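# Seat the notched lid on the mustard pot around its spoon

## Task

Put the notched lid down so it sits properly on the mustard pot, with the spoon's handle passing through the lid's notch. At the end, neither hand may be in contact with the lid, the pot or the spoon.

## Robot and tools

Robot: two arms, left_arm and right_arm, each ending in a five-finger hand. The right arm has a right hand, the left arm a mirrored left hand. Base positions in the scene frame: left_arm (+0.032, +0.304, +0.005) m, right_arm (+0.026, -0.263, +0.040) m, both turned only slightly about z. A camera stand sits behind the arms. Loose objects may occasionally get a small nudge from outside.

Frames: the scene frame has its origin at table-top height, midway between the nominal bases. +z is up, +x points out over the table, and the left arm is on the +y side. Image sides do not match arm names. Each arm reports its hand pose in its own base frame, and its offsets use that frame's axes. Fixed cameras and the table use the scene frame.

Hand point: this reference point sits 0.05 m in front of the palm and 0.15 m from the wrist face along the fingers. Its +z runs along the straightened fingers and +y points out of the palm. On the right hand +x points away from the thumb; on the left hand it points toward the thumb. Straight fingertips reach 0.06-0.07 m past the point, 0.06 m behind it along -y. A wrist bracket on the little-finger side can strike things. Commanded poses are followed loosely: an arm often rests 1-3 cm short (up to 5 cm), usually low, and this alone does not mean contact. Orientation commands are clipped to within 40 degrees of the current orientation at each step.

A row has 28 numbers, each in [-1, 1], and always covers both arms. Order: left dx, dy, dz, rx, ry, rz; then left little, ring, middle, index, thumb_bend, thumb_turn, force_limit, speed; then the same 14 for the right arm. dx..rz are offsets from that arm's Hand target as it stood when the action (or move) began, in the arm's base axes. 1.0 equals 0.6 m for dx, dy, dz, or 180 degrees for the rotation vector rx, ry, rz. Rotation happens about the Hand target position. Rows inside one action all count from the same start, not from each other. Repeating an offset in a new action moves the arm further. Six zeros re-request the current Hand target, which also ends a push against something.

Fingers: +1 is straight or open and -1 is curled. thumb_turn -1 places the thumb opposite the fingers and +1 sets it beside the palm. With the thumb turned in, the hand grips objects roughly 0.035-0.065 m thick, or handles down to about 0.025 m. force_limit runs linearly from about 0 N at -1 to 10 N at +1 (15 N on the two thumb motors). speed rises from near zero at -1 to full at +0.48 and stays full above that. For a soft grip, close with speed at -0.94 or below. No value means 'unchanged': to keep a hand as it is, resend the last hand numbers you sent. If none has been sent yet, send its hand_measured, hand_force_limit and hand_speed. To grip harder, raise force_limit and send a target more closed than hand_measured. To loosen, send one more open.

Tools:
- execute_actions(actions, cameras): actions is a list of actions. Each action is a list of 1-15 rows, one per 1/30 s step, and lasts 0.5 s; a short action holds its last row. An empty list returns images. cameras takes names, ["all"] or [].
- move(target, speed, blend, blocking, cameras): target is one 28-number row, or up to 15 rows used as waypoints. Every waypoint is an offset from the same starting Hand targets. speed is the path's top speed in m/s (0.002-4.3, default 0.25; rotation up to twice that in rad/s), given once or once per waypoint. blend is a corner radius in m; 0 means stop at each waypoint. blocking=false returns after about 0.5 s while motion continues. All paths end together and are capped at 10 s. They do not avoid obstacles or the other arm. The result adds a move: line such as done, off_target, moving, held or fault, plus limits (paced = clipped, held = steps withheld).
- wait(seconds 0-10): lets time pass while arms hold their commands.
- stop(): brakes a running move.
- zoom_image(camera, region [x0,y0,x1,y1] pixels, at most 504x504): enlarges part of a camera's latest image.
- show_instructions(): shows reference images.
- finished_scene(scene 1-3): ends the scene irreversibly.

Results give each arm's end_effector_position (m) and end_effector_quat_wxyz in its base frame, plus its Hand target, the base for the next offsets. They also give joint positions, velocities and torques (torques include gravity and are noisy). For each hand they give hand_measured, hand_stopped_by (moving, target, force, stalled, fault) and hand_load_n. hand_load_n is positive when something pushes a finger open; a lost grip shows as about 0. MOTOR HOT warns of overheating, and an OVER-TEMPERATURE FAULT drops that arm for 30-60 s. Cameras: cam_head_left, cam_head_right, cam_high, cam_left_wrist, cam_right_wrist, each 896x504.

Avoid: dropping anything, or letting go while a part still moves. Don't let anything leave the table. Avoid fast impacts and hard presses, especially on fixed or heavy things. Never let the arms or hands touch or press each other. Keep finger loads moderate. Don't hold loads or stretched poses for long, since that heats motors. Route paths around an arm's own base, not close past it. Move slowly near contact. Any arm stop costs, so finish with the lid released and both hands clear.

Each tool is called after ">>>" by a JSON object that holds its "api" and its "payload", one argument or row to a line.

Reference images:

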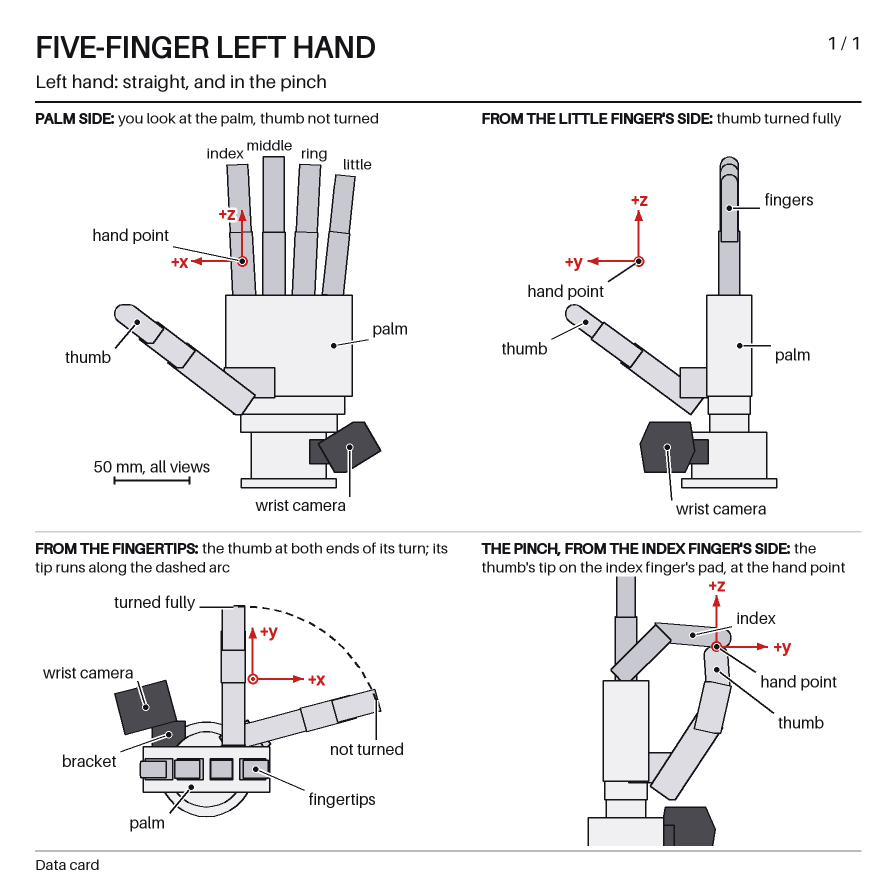

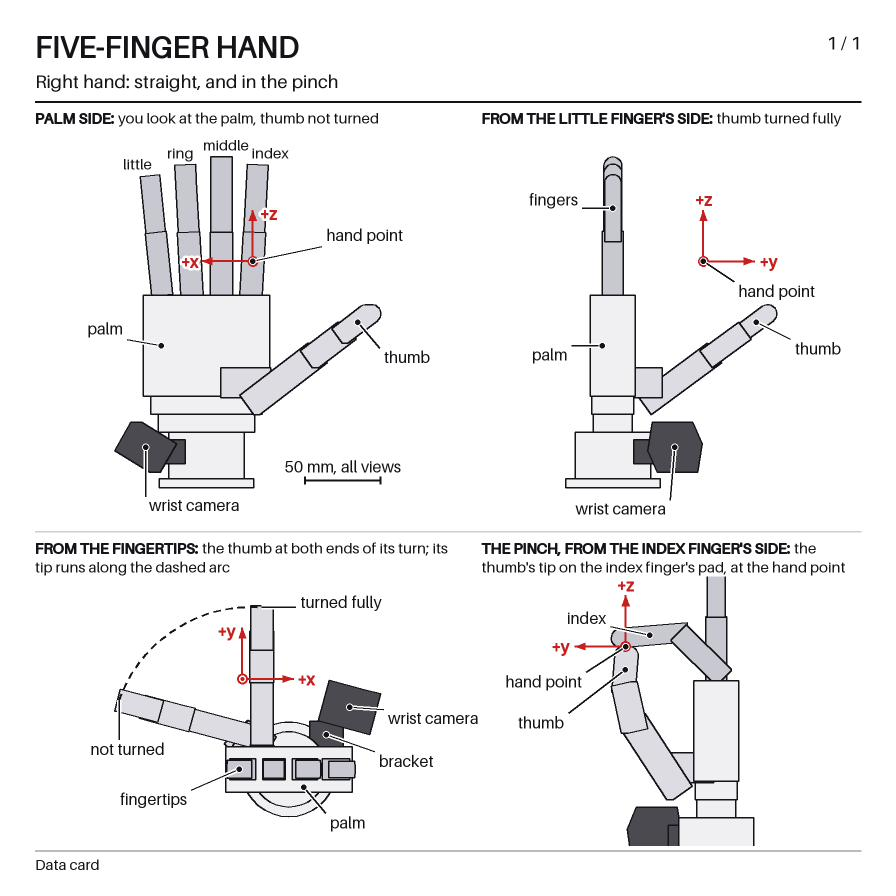

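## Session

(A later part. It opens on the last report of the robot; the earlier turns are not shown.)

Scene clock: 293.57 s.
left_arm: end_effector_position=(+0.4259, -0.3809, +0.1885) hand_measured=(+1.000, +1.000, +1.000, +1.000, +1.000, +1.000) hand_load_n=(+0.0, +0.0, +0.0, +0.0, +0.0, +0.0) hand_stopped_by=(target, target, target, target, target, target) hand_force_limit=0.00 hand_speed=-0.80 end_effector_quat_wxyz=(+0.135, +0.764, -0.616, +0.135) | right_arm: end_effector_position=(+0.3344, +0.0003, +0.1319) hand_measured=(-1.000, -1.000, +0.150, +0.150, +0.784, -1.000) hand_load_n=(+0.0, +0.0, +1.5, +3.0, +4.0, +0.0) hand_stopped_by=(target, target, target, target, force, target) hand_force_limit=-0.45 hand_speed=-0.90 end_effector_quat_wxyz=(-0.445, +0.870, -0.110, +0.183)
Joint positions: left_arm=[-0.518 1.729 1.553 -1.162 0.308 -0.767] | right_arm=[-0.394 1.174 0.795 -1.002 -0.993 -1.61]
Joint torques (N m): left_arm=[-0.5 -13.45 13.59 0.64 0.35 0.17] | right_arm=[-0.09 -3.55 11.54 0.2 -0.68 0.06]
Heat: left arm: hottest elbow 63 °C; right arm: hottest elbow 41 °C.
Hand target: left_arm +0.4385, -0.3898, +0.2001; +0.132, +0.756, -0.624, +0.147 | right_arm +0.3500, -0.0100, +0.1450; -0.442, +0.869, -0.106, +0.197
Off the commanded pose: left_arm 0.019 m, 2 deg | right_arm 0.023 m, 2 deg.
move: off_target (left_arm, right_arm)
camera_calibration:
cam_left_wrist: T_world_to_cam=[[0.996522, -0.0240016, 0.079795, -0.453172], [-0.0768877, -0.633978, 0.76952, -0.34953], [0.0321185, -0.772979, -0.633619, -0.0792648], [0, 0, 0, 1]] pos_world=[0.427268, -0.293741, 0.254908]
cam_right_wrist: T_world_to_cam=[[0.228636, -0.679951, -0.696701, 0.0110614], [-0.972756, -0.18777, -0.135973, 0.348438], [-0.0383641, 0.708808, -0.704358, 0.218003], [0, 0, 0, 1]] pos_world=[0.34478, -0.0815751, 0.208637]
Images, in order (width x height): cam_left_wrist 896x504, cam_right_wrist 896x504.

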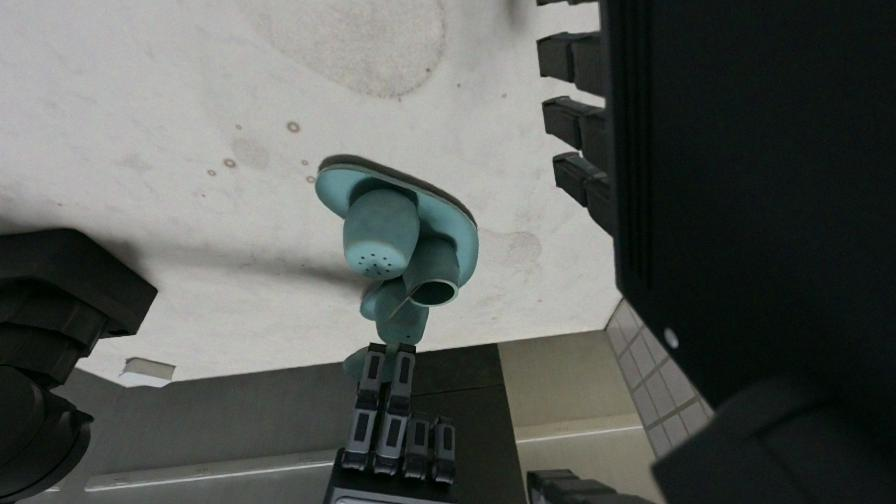

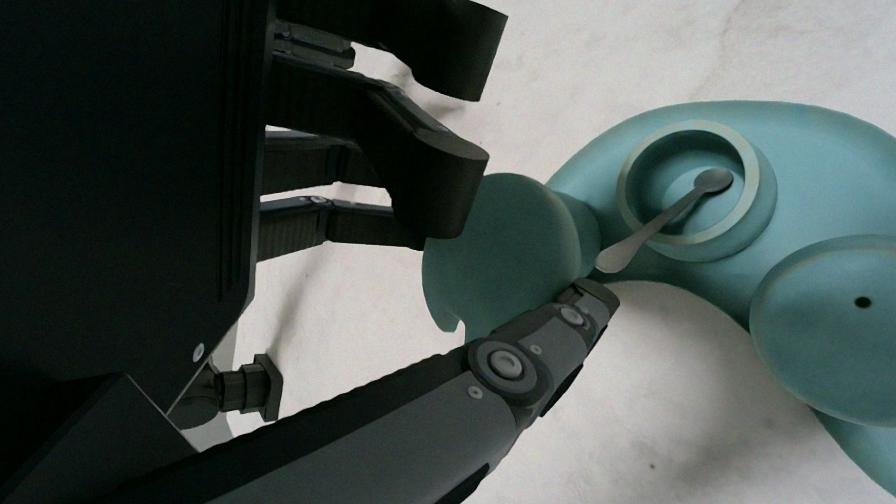

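>>> {"api": "move", "payload": {
  "target": [
    [0,0,0,0,0,0,1,1,1,1,1,1,0,-0.8,0.0717,-0.04,0,0,0,-0.039,-1,-1,0.15,0.15,0.6,-1,-0.45,-0.9],
    [0,0,0,0,0,0,1,1,1,1,1,1,0,-0.8,0.0717,-0.04,-0.05,0,0,-0.039,-1,-1,0.15,0.15,0.6,-1,-0.45,-0.9]
  ],
  "speed": 0.1,
  "blend": 0.01,
  "cameras": ["cam_right_wrist","cam_left_wrist"]
}}

>>> {"api": "zoom_image", "payload": {
  "camera": "cam_right_wrist",
  "region": [480, 120, 700, 360]
}}

>>> {"api": "zoom_image", "payload": {
  "camera": "cam_left_wrist",
  "region": [380, 260, 500, 380]
}}

Scene clock: 332.00 s.
left_arm: end_effector_position=(+0.4259, -0.3809, +0.1885) hand_measured=(+1.000, +1.000, +1.000, +1.000, +1.000, +1.000) hand_load_n=(+0.0, +0.0, +0.0, +0.0, +0.0, +0.5) hand_stopped_by=(target, target, target, target, target, target) hand_force_limit=0.00 hand_speed=-0.80 end_effector_quat_wxyz=(+0.135, +0.764, -0.616, +0.135) | right_arm: end_effector_position=(+0.3909, -0.0287, +0.1202) hand_measured=(-1.000, -1.000, +0.150, +0.150, +0.784, -1.000) hand_load_n=(+0.0, +0.0, +1.5, +3.0, +4.0, +0.5) hand_stopped_by=(target, target, target, target, force, target) hand_force_limit=-0.45 hand_speed=-0.90 end_effector_quat_wxyz=(-0.430, +0.862, -0.150, +0.224)
Joint positions: left_arm=[-0.518 1.729 1.553 -1.162 0.308 -0.767] | right_arm=[-0.405 1.279 0.834 -0.753 -0.965 -1.434]
Joint torques (N m): left_arm=[-0.5 -13.45 13.59 0.65 0.35 0.17] | right_arm=[-0.56 -4.89 7.83 1.36 -0.53 0.21]
Heat: left arm: hottest elbow 64 °C; right arm: hottest elbow 42 °C.
Hand target: left_arm +0.4385, -0.3898, +0.2001; +0.132, +0.756, -0.624, +0.147 | right_arm +0.3930, -0.0341, +0.1149; -0.429, +0.861, -0.159, +0.223
Off the commanded pose: left_arm 0.019 m, 2 deg | right_arm 0.008 m, 1 deg.
move: off_target (left_arm)
camera_calibration:
cam_left_wrist: T_world_to_cam=[[0.996522, -0.0240016, 0.079795, -0.453172], [-0.0768877, -0.633978, 0.76952, -0.34953], [0.0321185, -0.772979, -0.633619, -0.0792648], [0, 0, 0, 1]] pos_world=[0.427268, -0.293741, 0.254908]
cam_right_wrist: T_world_to_cam=[[0.174898, -0.712632, -0.679387, -0.0117416], [-0.982377, -0.0801085, -0.16887, 0.407112], [0.0659175, 0.696949, -0.714084, 0.19249], [0, 0, 0, 1]] pos_world=[0.389303, -0.10991, 0.198226]
Images, in order (width x height): cam_left_wrist 896x504, cam_right_wrist 896x504.

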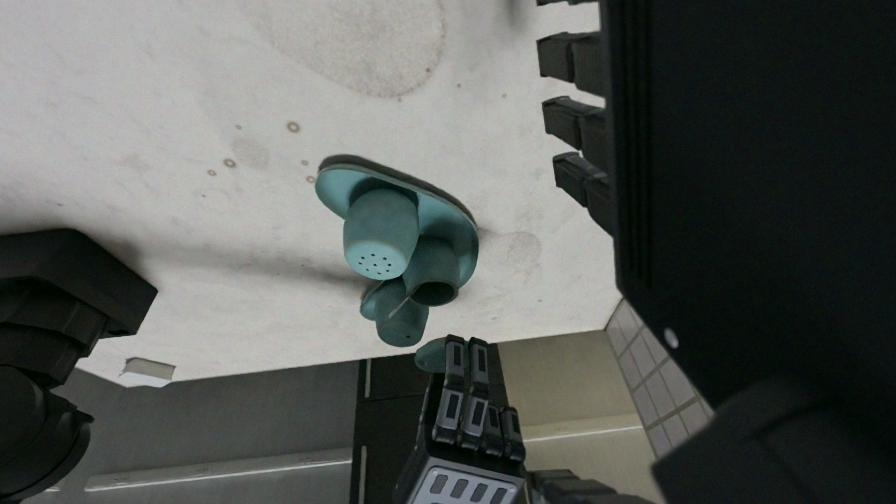

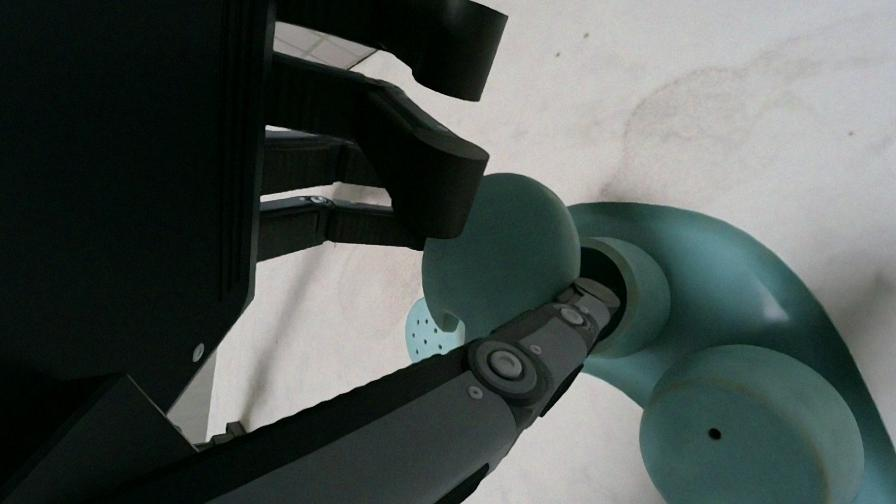

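Scaled by 2.100 from the camera's 896x504 image, which has a finer 1280x720 frame.

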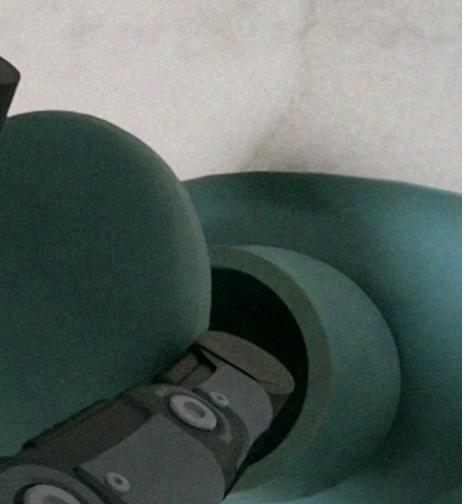

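Scaled by 4.200 from the camera's 896x504 image, which has a finer 1280x720 frame.

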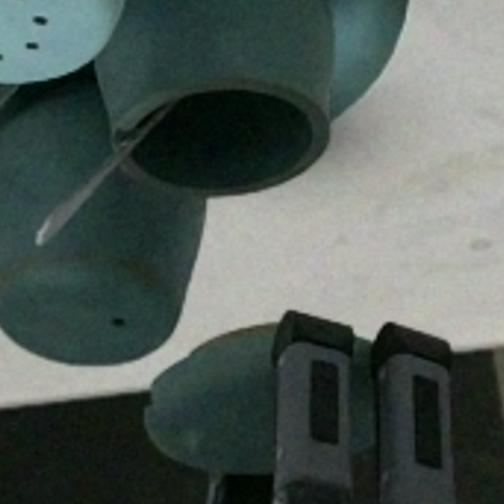

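>>> {"api": "zoom_image", "payload": {
  "camera": "cam_left_wrist",
  "region": [405, 325, 475, 385]
}}

Scaled by 7.200 from the camera's 896x504 image, which has a finer 1280x720 frame.

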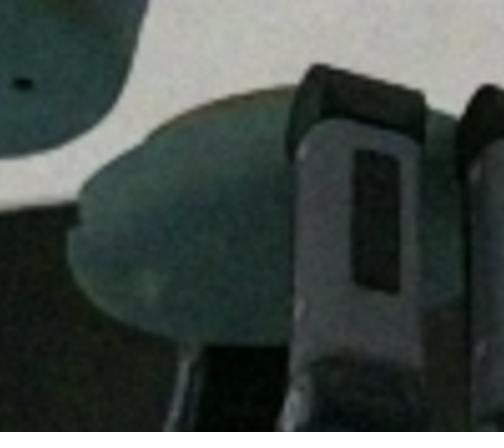

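>>> {"api": "move", "payload": {
  "target": [0,0,0,0,0,0,1,1,1,1,1,1,0,-0.8,-0.009,0.002,-0.045,0,0,0,-1,-1,0.15,0.15,0.6,-1,-0.45,-0.9],
  "speed": 0.08,
  "cameras": ["cam_right_wrist","cam_left_wrist"]
}}

>>> {"api": "zoom_image", "payload": {
  "camera": "cam_right_wrist",
  "region": [400, 150, 680, 400]
}}

>>> {"api": "zoom_image", "payload": {
  "camera": "cam_left_wrist",
  "region": [380, 260, 500, 380]
}}

Scene clock: 372.67 s.
left_arm: end_effector_position=(+0.4259, -0.3809, +0.1885) hand_measured=(+1.000, +1.000, +1.000, +1.000, +1.000, +1.000) hand_load_n=(+0.0, +0.0, +0.0, +0.0, +0.0, +0.0) hand_stopped_by=(target, target, target, target, target, target) hand_force_limit=0.00 hand_speed=-0.80 end_effector_quat_wxyz=(+0.135, +0.764, -0.616, +0.135) | right_arm: end_effector_position=(+0.3898, -0.0282, +0.0972) hand_measured=(-1.000, -1.000, +0.150, +0.150, +0.784, -1.000) hand_load_n=(+0.0, +0.0, +1.5, +2.5, +4.0, +0.5) hand_stopped_by=(target, target, target, target, force, target) hand_force_limit=-0.45 hand_speed=-0.90 end_effector_quat_wxyz=(-0.429, +0.862, -0.148, +0.227)
Joint positions: left_arm=[-0.518 1.729 1.553 -1.162 0.308 -0.767] | right_arm=[-0.405 1.304 0.789 -0.675 -0.965 -1.434]
Joint torques (N m): left_arm=[-0.5 -13.45 13.57 0.65 0.35 0.17] | right_arm=[-0.79 -4.72 6.63 1.52 -0.52 0.13]
Heat: left arm: hottest elbow 64 °C; right arm: hottest elbow 42 °C.
Hand target: left_arm +0.4385, -0.3898, +0.2001; +0.132, +0.756, -0.624, +0.147 | right_arm +0.3876, -0.0329, +0.0879; -0.429, +0.861, -0.159, +0.223
Off the commanded pose: left_arm 0.019 m, 2 deg | right_arm 0.011 m, 1 deg.
move: off_target (left_arm, right_arm)
camera_calibration:
cam_left_wrist: T_world_to_cam=[[0.996522, -0.0240016, 0.079795, -0.453172], [-0.0768877, -0.633978, 0.76952, -0.34953], [0.0321185, -0.772979, -0.633619, -0.0792648], [0, 0, 0, 1]] pos_world=[0.427268, -0.293741, 0.254908]
cam_right_wrist: T_world_to_cam=[[0.178813, -0.714349, -0.676559, -0.0286769], [-0.981359, -0.0802663, -0.174621, 0.402449], [0.0704357, 0.695171, -0.715385, 0.174241], [0, 0, 0, 1]] pos_world=[0.387802, -0.10931, 0.175524]
Images, in order (width x height): cam_left_wrist 896x504, cam_right_wrist 896x504.

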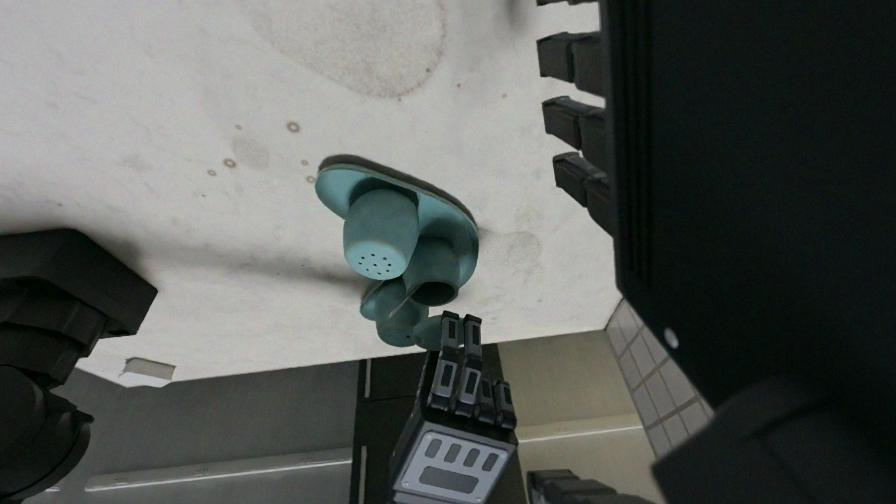

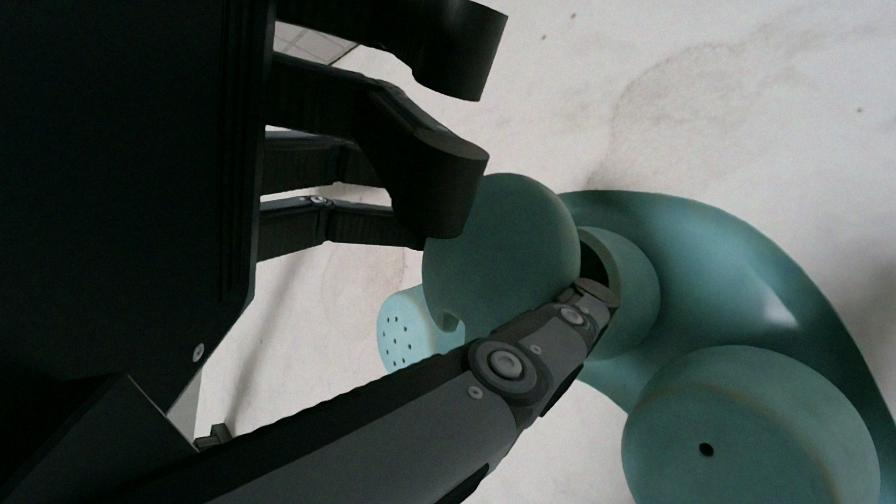

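Scaled by 1.800 from the camera's 896x504 image, which has a finer 1280x720 frame.

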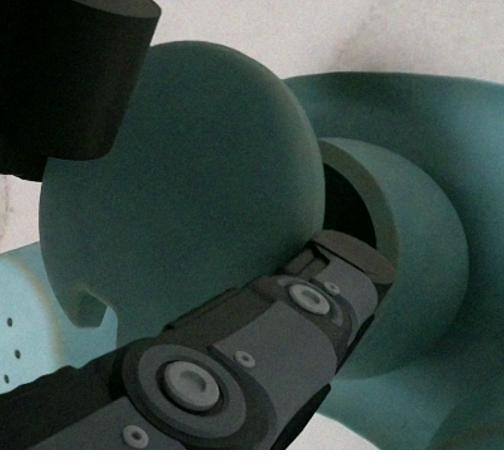

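Scaled by 4.200 from the camera's 896x504 image, which has a finer 1280x720 frame.

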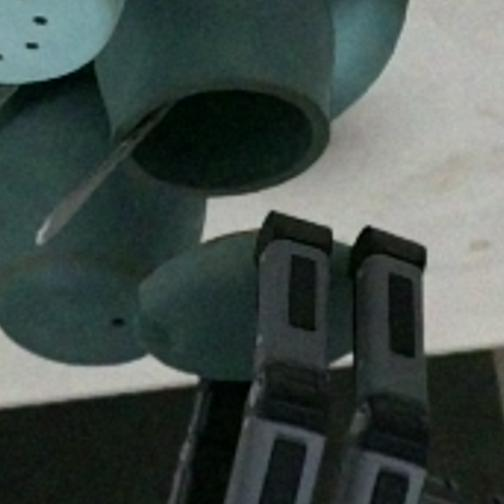

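>>> {"api": "move", "payload": {
  "target": [
    [0,0,0,0,0,0,1,1,1,1,1,1,0,-0.8,-0.011,0,0,0,0,0,-1,-1,0.15,0.15,0.6,-1,-0.45,-0.9],
    [0,0,0,0,0,0,1,1,1,1,1,1,0,-0.8,-0.011,0,-0.05,0,0,0,-1,-1,0.15,0.15,0.6,-1,-0.45,-0.9]
  ],
  "speed": 0.06,
  "cameras": ["cam_right_wrist","cam_left_wrist"]
}}

>>> {"api": "zoom_image", "payload": {
  "camera": "cam_right_wrist",
  "region": [400, 220, 560, 380]
}}

>>> {"api": "zoom_image", "payload": {
  "camera": "cam_left_wrist",
  "region": [390, 260, 480, 350]
}}

Scene clock: 421.73 s.
left_arm: end_effector_position=(+0.4259, -0.3809, +0.1885) hand_measured=(+1.000, +1.000, +1.000, +1.000, +1.000, +1.000) hand_load_n=(+0.0, +0.0, +0.0, +0.0, +0.0, +0.0) hand_stopped_by=(target, target, target, target, target, target) hand_force_limit=0.00 hand_speed=-0.80 end_effector_quat_wxyz=(+0.135, +0.764, -0.616, +0.135) | right_arm: end_effector_position=(+0.3832, -0.0281, +0.0666) hand_measured=(-1.000, -1.000, +0.150, +0.150, +0.784, -1.000) hand_load_n=(+0.0, +0.0, +2.0, +2.5, +4.0, +0.0) hand_stopped_by=(target, target, target, target, force, target) hand_force_limit=-0.45 hand_speed=-0.90 end_effector_quat_wxyz=(-0.429, +0.861, -0.153, +0.224)
Joint positions: left_arm=[-0.518 1.729 1.553 -1.162 0.308 -0.767] | right_arm=[-0.412 1.344 0.731 -0.589 -0.965 -1.436]
Joint torques (N m): left_arm=[-0.5 -13.51 13.59 0.65 0.35 0.17] | right_arm=[-0.38 -5.19 6.45 1.25 -0.61 0.06]
Heat: left arm: hottest elbow 65 °C; right arm: hottest elbow 41 °C.
Hand target: left_arm +0.4385, -0.3898, +0.2001; +0.132, +0.756, -0.624, +0.147 | right_arm +0.3810, -0.0329, +0.0579; -0.429, +0.861, -0.159, +0.223
Off the commanded pose: left_arm 0.019 m, 2 deg | right_arm 0.010 m, 1 deg.
move: off_target (left_arm)
camera_calibration:
cam_left_wrist: T_world_to_cam=[[0.996522, -0.0240016, 0.079795, -0.453172], [-0.0768877, -0.633978, 0.76952, -0.34953], [0.0321185, -0.772979, -0.633619, -0.0792648], [0, 0, 0, 1]] pos_world=[0.427268, -0.293741, 0.254908]
cam_right_wrist: T_world_to_cam=[[0.168866, -0.713127, -0.680392, -0.0440944], [-0.983263, -0.0739845, -0.166492, 0.390993], [0.0683913, 0.697119, -0.713686, 0.153473], [0, 0, 0, 1]] pos_world=[0.381399, -0.109507, 0.144627]
Images, in order (width x height): cam_left_wrist 896x504, cam_right_wrist 896x504.

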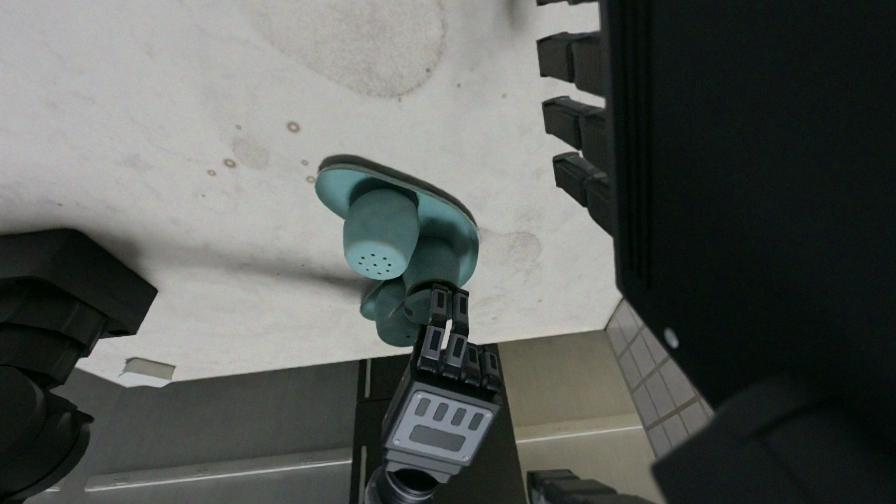

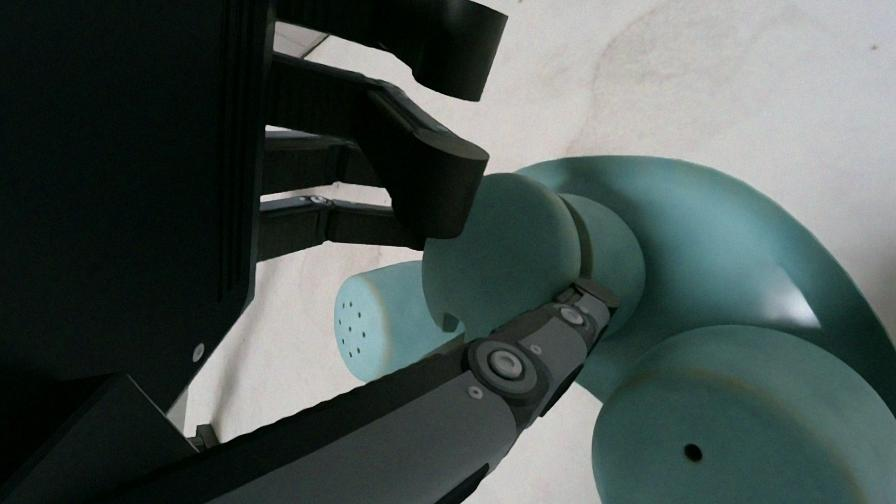

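Scaled by 3.150 from the camera's 896x504 image, which has a finer 1280x720 frame.

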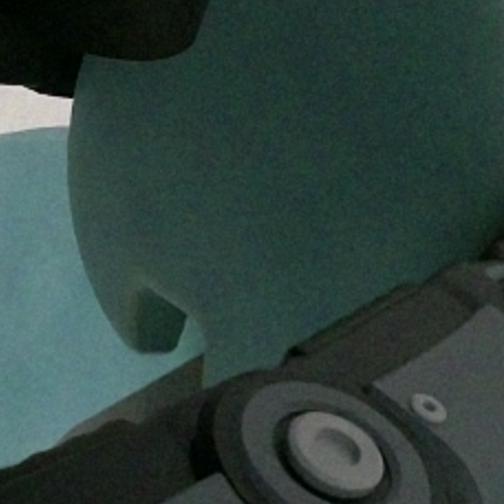

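Scaled by 5.600 from the camera's 896x504 image, which has a finer 1280x720 frame.

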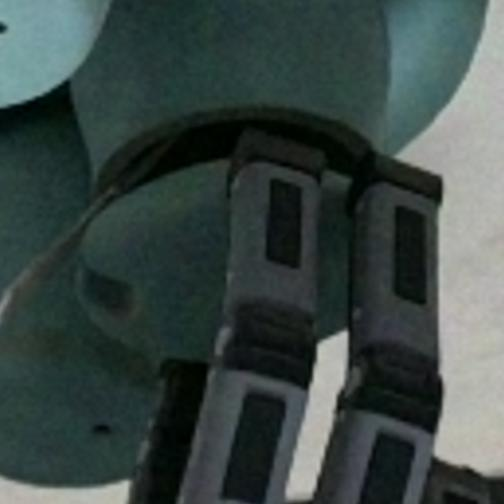

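>>> {"api": "move", "payload": {
  "target": [
    [0,0,0,0,0,0,1,1,1,1,1,1,0,-0.8,0.002,0,0.02,0,0,0.039,-1,-1,0.15,0.15,0.6,-1,-0.45,-0.9],
    [0,0,0,0,0,0,1,1,1,1,1,1,0,-0.8,0.002,0,0.003,0,0,0.039,-1,-1,0.15,0.15,0.6,-1,-0.45,-0.9]
  ],
  "speed": 0.06,
  "cameras": ["cam_right_wrist","cam_left_wrist"]
}}

>>> {"api": "zoom_image", "payload": {
  "camera": "cam_right_wrist",
  "region": [400, 180, 660, 380]
}}

>>> {"api": "zoom_image", "payload": {
  "camera": "cam_left_wrist",
  "region": [390, 260, 480, 350]
}}

Scene clock: 453.57 s.
left_arm: end_effector_position=(+0.4259, -0.3809, +0.1885) hand_measured=(+1.000, +1.000, +1.000, +1.000, +1.000, +1.000) hand_load_n=(+0.0, +0.0, +0.0, +0.0, +0.0, +0.0) hand_stopped_by=(target, target, target, target, target, target) hand_force_limit=0.00 hand_speed=-0.80 end_effector_quat_wxyz=(+0.135, +0.764, -0.616, +0.135) | right_arm: end_effector_position=(+0.3679, -0.0208, +0.0594) hand_measured=(-1.000, -1.000, +0.150, +0.150, +0.784, -1.000) hand_load_n=(+0.0, +0.0, +0.5, +3.0, +3.0, +0.0) hand_stopped_by=(target, target, target, target, force, target) hand_force_limit=-0.45 hand_speed=-0.90 end_effector_quat_wxyz=(-0.448, +0.868, -0.109, +0.185)
Joint positions: left_arm=[-0.518 1.729 1.553 -1.162 0.308 -0.767] | right_arm=[-0.416 1.401 0.775 -0.789 -1.004 -1.652]
Joint torques (N m): left_arm=[-0.5 -13.45 13.59 0.65 0.35 0.17] | right_arm=[-0.85 -4.84 9.16 0.98 -0.44 0.07]
Heat: left arm: hottest elbow 66 °C; right arm: hottest elbow 41 °C.
Hand target: left_arm +0.4385, -0.3898, +0.2001; +0.132, +0.756, -0.624, +0.147 | right_arm +0.3821, -0.0328, +0.0597; -0.442, +0.869, -0.106, +0.196
Off the commanded pose: left_arm 0.019 m, 2 deg | right_arm 0.019 m, 2 deg.
move: off_target (left_arm, right_arm)
camera_calibration:
cam_left_wrist: T_world_to_cam=[[0.996522, -0.0240016, 0.079795, -0.453172], [-0.0768877, -0.633978, 0.76952, -0.34953], [0.0321185, -0.772979, -0.633619, -0.0792648], [0, 0, 0, 1]] pos_world=[0.427268, -0.293741, 0.254908]
cam_right_wrist: T_world_to_cam=[[0.23371, -0.675998, -0.698861, -0.0631142], [-0.971631, -0.189167, -0.141951, 0.367137], [-0.0362426, 0.71221, -0.70103, 0.182337], [0, 0, 0, 1]] pos_world=[0.37808, -0.103077, 0.135831]
Images, in order (width x height): cam_left_wrist 896x504, cam_right_wrist 896x504.

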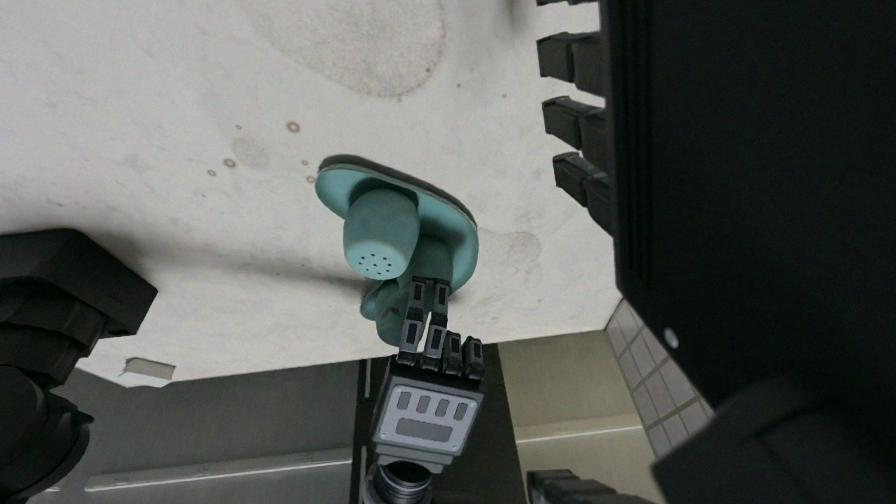

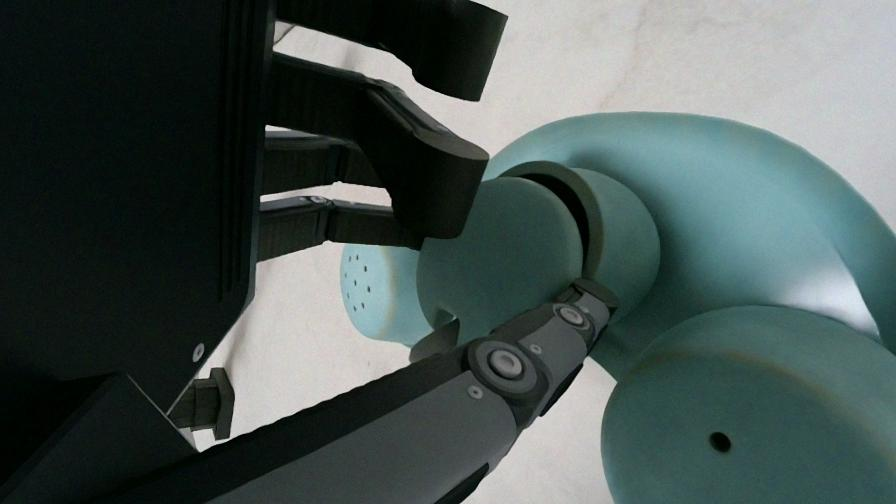

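Scaled by 1.938 from the camera's 896x504 image, which has a finer 1280x720 frame.

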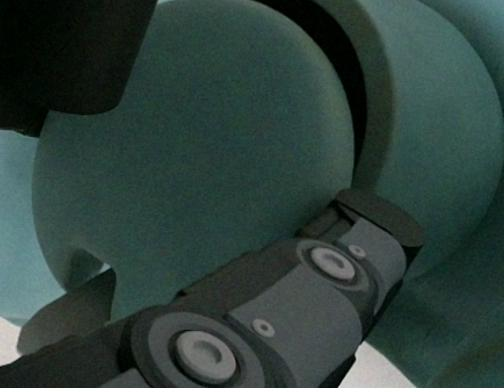

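Scaled by 5.600 from the camera's 896x504 image, which has a finer 1280x720 frame.

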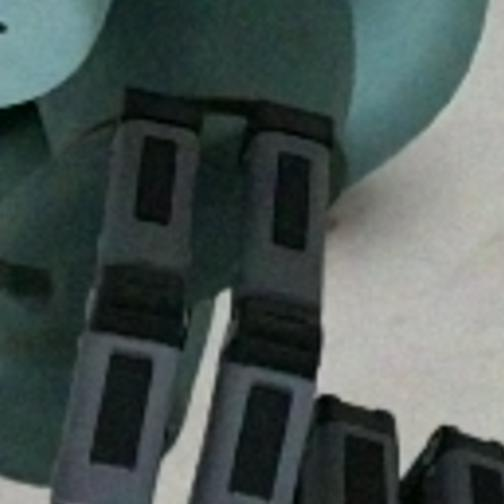

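>>> {"api": "move", "payload": {
  "target": [
    [0,0,0,0,0,0,1,1,1,1,1,1,0,-0.8,0,0,0.07,0,0,0,-1,-1,0.15,0.15,0.6,-1,-0.45,-0.9],
    [0,0,0,0,0,0,1,1,1,1,1,1,0,-0.8,-0.05,0.02,0.14,0,0,0,-1,-1,0.15,0.15,0.6,-1,-0.45,-0.9]
  ],
  "speed": 0.1,
  "cameras": ["cam_right_wrist","cam_left_wrist"]
}}

>>> {"api": "zoom_image", "payload": {
  "camera": "cam_right_wrist",
  "region": [540, 60, 820, 340]
}}

>>> {"api": "zoom_image", "payload": {
  "camera": "cam_left_wrist",
  "region": [380, 260, 480, 350]
}}

Scene clock: 468.17 s.
left_arm: end_effector_position=(+0.4259, -0.3809, +0.1885) hand_measured=(+1.000, +1.000, +1.000, +1.000, +1.000, +1.000) hand_load_n=(+0.0, +0.0, +0.0, +0.0, -0.5, +0.0) hand_stopped_by=(target, target, target, target, target, target) hand_force_limit=0.00 hand_speed=-0.80 end_effector_quat_wxyz=(+0.135, +0.764, -0.616, +0.135) | right_arm: end_effector_position=(+0.3403, -0.0100, +0.1272) hand_measured=(-1.000, -1.000, +0.150, +0.150, +0.784, -1.000) hand_load_n=(+0.0, +0.0, +0.5, +3.5, +3.0, +0.0) hand_stopped_by=(target, target, target, target, force, target) hand_force_limit=-0.45 hand_speed=-0.90 end_effector_quat_wxyz=(-0.449, +0.869, -0.113, +0.176)
Joint positions: left_arm=[-0.518 1.729 1.553 -1.162 0.308 -0.767] | right_arm=[-0.418 1.228 0.825 -1.036 -1 -1.659]
Joint torques (N m): left_arm=[-0.44 -13.45 13.59 0.65 0.35 0.17] | right_arm=[-1.2 -5.71 10.63 0.16 -0.6 0.06]
Heat: left arm: hottest elbow 66 °C; right arm: hottest elbow 42 °C.
Hand target: left_arm +0.4385, -0.3898, +0.2001; +0.132, +0.756, -0.624, +0.147 | right_arm +0.3522, -0.0208, +0.1437; -0.442, +0.869, -0.106, +0.196
Off the commanded pose: left_arm 0.019 m, 2 deg | right_arm 0.023 m, 3 deg.
move: off_target (left_arm, right_arm)
camera_calibration:
cam_left_wrist: T_world_to_cam=[[0.996522, -0.0240016, 0.079795, -0.453172], [-0.0768877, -0.633978, 0.76952, -0.34953], [0.0321185, -0.772979, -0.633619, -0.0792648], [0, 0, 0, 1]] pos_world=[0.427268, -0.293741, 0.254908]
cam_right_wrist: T_world_to_cam=[[0.221943, -0.672923, -0.705631, 0.00289647], [-0.973762, -0.190292, -0.124807, 0.350589], [-0.0502903, 0.714817, -0.697501, 0.22543], [0, 0, 0, 1]] pos_world=[0.352084, -0.0924782, 0.203038]
Images, in order (width x height): cam_left_wrist 896x504, cam_right_wrist 896x504.

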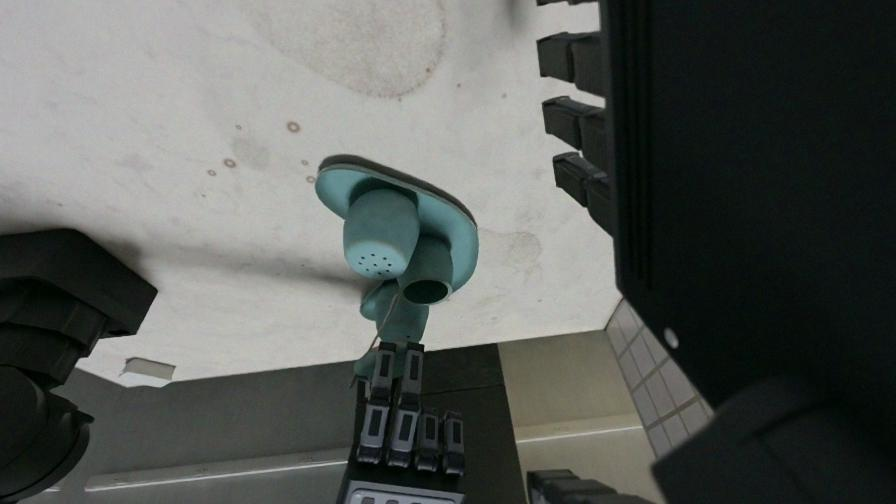

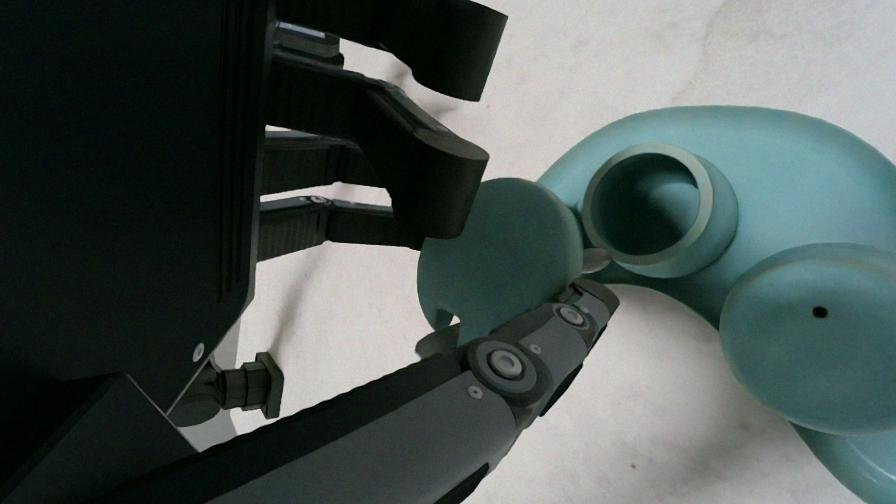

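Scaled by 1.800 from the camera's 896x504 image, which has a finer 1280x720 frame.

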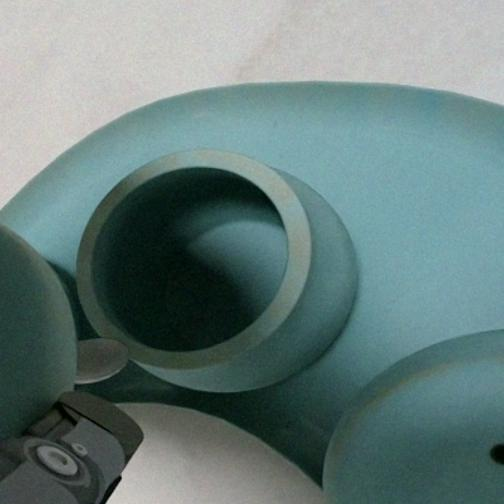

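Scaled by 5.040 from the camera's 896x504 image, which has a finer 1280x720 frame.

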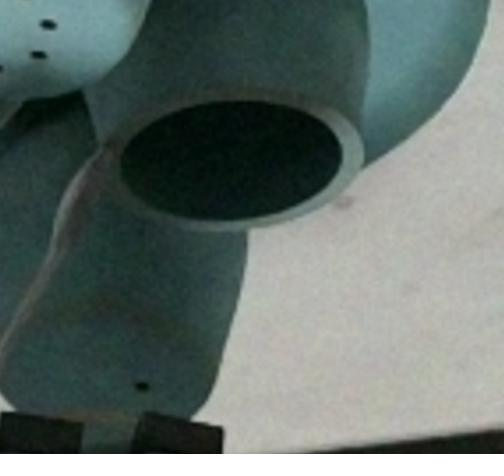

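>>> {"api": "zoom_image", "payload": {
  "camera": "cam_left_wrist",
  "region": [335, 270, 435, 400]
}}

>>> {"api": "zoom_image", "payload": {
  "camera": "cam_right_wrist",
  "region": [400, 170, 640, 380]
}}

Scaled by 3.877 from the camera's 896x504 image, which has a finer 1280x720 frame.

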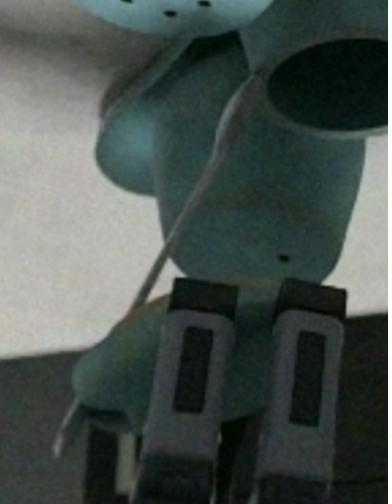

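Scaled by 2.100 from the camera's 896x504 image, which has a finer 1280x720 frame.

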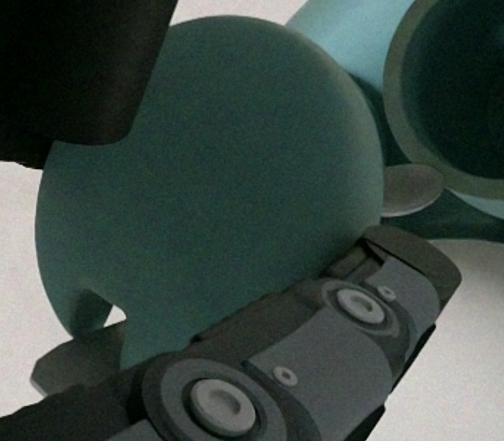

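>>> {"api": "move", "payload": {
  "target": [
    [0,0,0,0,0,0,1,1,1,1,1,1,0,-0.8,0,0,0.025,0,0,0,-1,-1,0.15,0.15,0.6,-1,-0.45,-0.9],
    [0,0,0,0,0,0,1,1,1,1,1,1,0,-0.8,0.0547,-0.017,0.025,0,0,0,-1,-1,0.15,0.15,0.6,-1,-0.45,-0.9]
  ],
  "speed": 0.05,
  "cameras": ["cam_right_wrist","cam_left_wrist"]
}}

>>> {"api": "zoom_image", "payload": {
  "camera": "cam_right_wrist",
  "region": [400, 150, 680, 380]
}}

>>> {"api": "zoom_image", "payload": {
  "camera": "cam_left_wrist",
  "region": [350, 260, 480, 400]
}}

Scene clock: 513.83 s.
left_arm: end_effector_position=(+0.4259, -0.3809, +0.1885) hand_measured=(+1.000, +1.000, +1.000, +1.000, +1.000, +1.000) hand_load_n=(+0.0, +0.0, +0.0, +0.0, +0.0, +0.0) hand_stopped_by=(target, target, target, target, target, target) hand_force_limit=0.00 hand_speed=-0.80 end_effector_quat_wxyz=(+0.135, +0.764, -0.616, +0.135) | right_arm: end_effector_position=(+0.3662, -0.0214, +0.1471) hand_measured=(-1.000, -1.000, +0.150, +0.150, +0.784, -1.000) hand_load_n=(+0.0, +0.0, +0.0, +3.0, +3.0, +0.0) hand_stopped_by=(target, target, target, target, force, target) hand_force_limit=-0.45 hand_speed=-0.90 end_effector_quat_wxyz=(-0.447, +0.869, -0.111, +0.181)
Joint positions: left_arm=[-0.518 1.729 1.553 -1.162 0.308 -0.767] | right_arm=[-0.418 1.277 0.922 -1.071 -1 -1.657]
Joint torques (N m): left_arm=[-0.5 -13.45 13.59 0.65 0.35 0.17] | right_arm=[-0.97 -4.13 11.52 1.03 -0.56 0.16]
Heat: left arm: hottest elbow 67 °C; right arm: hottest elbow 45 °C.
Hand target: left_arm +0.4385, -0.3898, +0.2001; +0.132, +0.756, -0.624, +0.147 | right_arm +0.3850, -0.0310, +0.1587; -0.442, +0.869, -0.106, +0.196
Off the commanded pose: left_arm 0.019 m, 2 deg | right_arm 0.024 m, 2 deg.
move: off_target (left_arm, right_arm)
camera_calibration:
cam_left_wrist: T_world_to_cam=[[0.996522, -0.0240016, 0.079795, -0.453172], [-0.0768877, -0.633978, 0.76952, -0.34953], [0.0321185, -0.772979, -0.633619, -0.0792648], [0, 0, 0, 1]] pos_world=[0.427268, -0.293741, 0.254908]
cam_right_wrist: T_world_to_cam=[[0.227959, -0.676164, -0.700598, 0.000476869], [-0.972749, -0.189462, -0.133656, 0.377026], [-0.0423638, 0.711974, -0.700927, 0.246402], [0, 0, 0, 1]] pos_world=[0.377082, -0.103677, 0.223435]
Images, in order (width x height): cam_left_wrist 896x504, cam_right_wrist 896x504.

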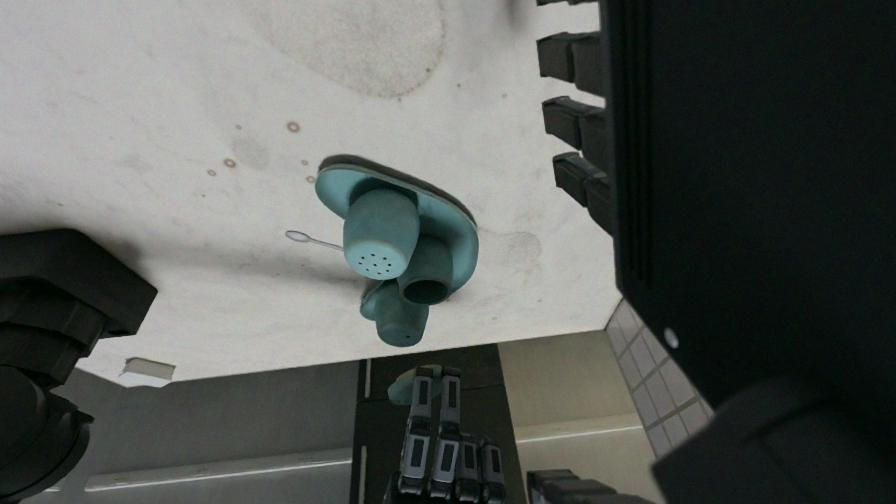

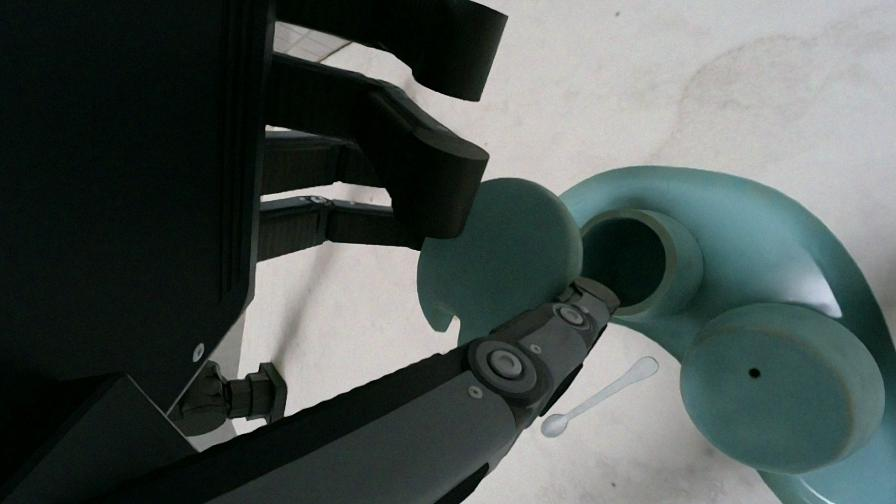

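Scaled by 1.800 from the camera's 896x504 image, which has a finer 1280x720 frame.

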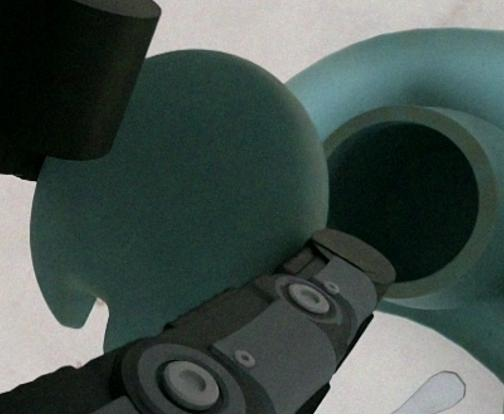

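Scaled by 3.600 from the camera's 896x504 image, which has a finer 1280x720 frame.

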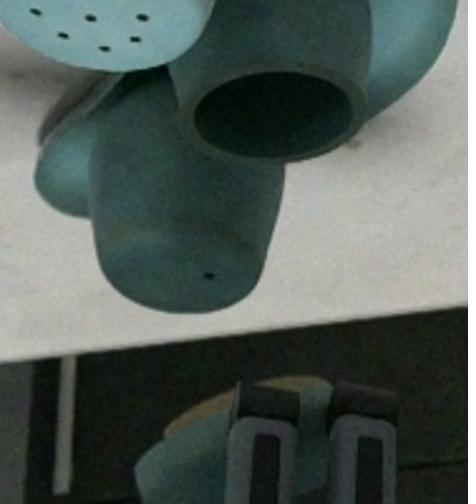

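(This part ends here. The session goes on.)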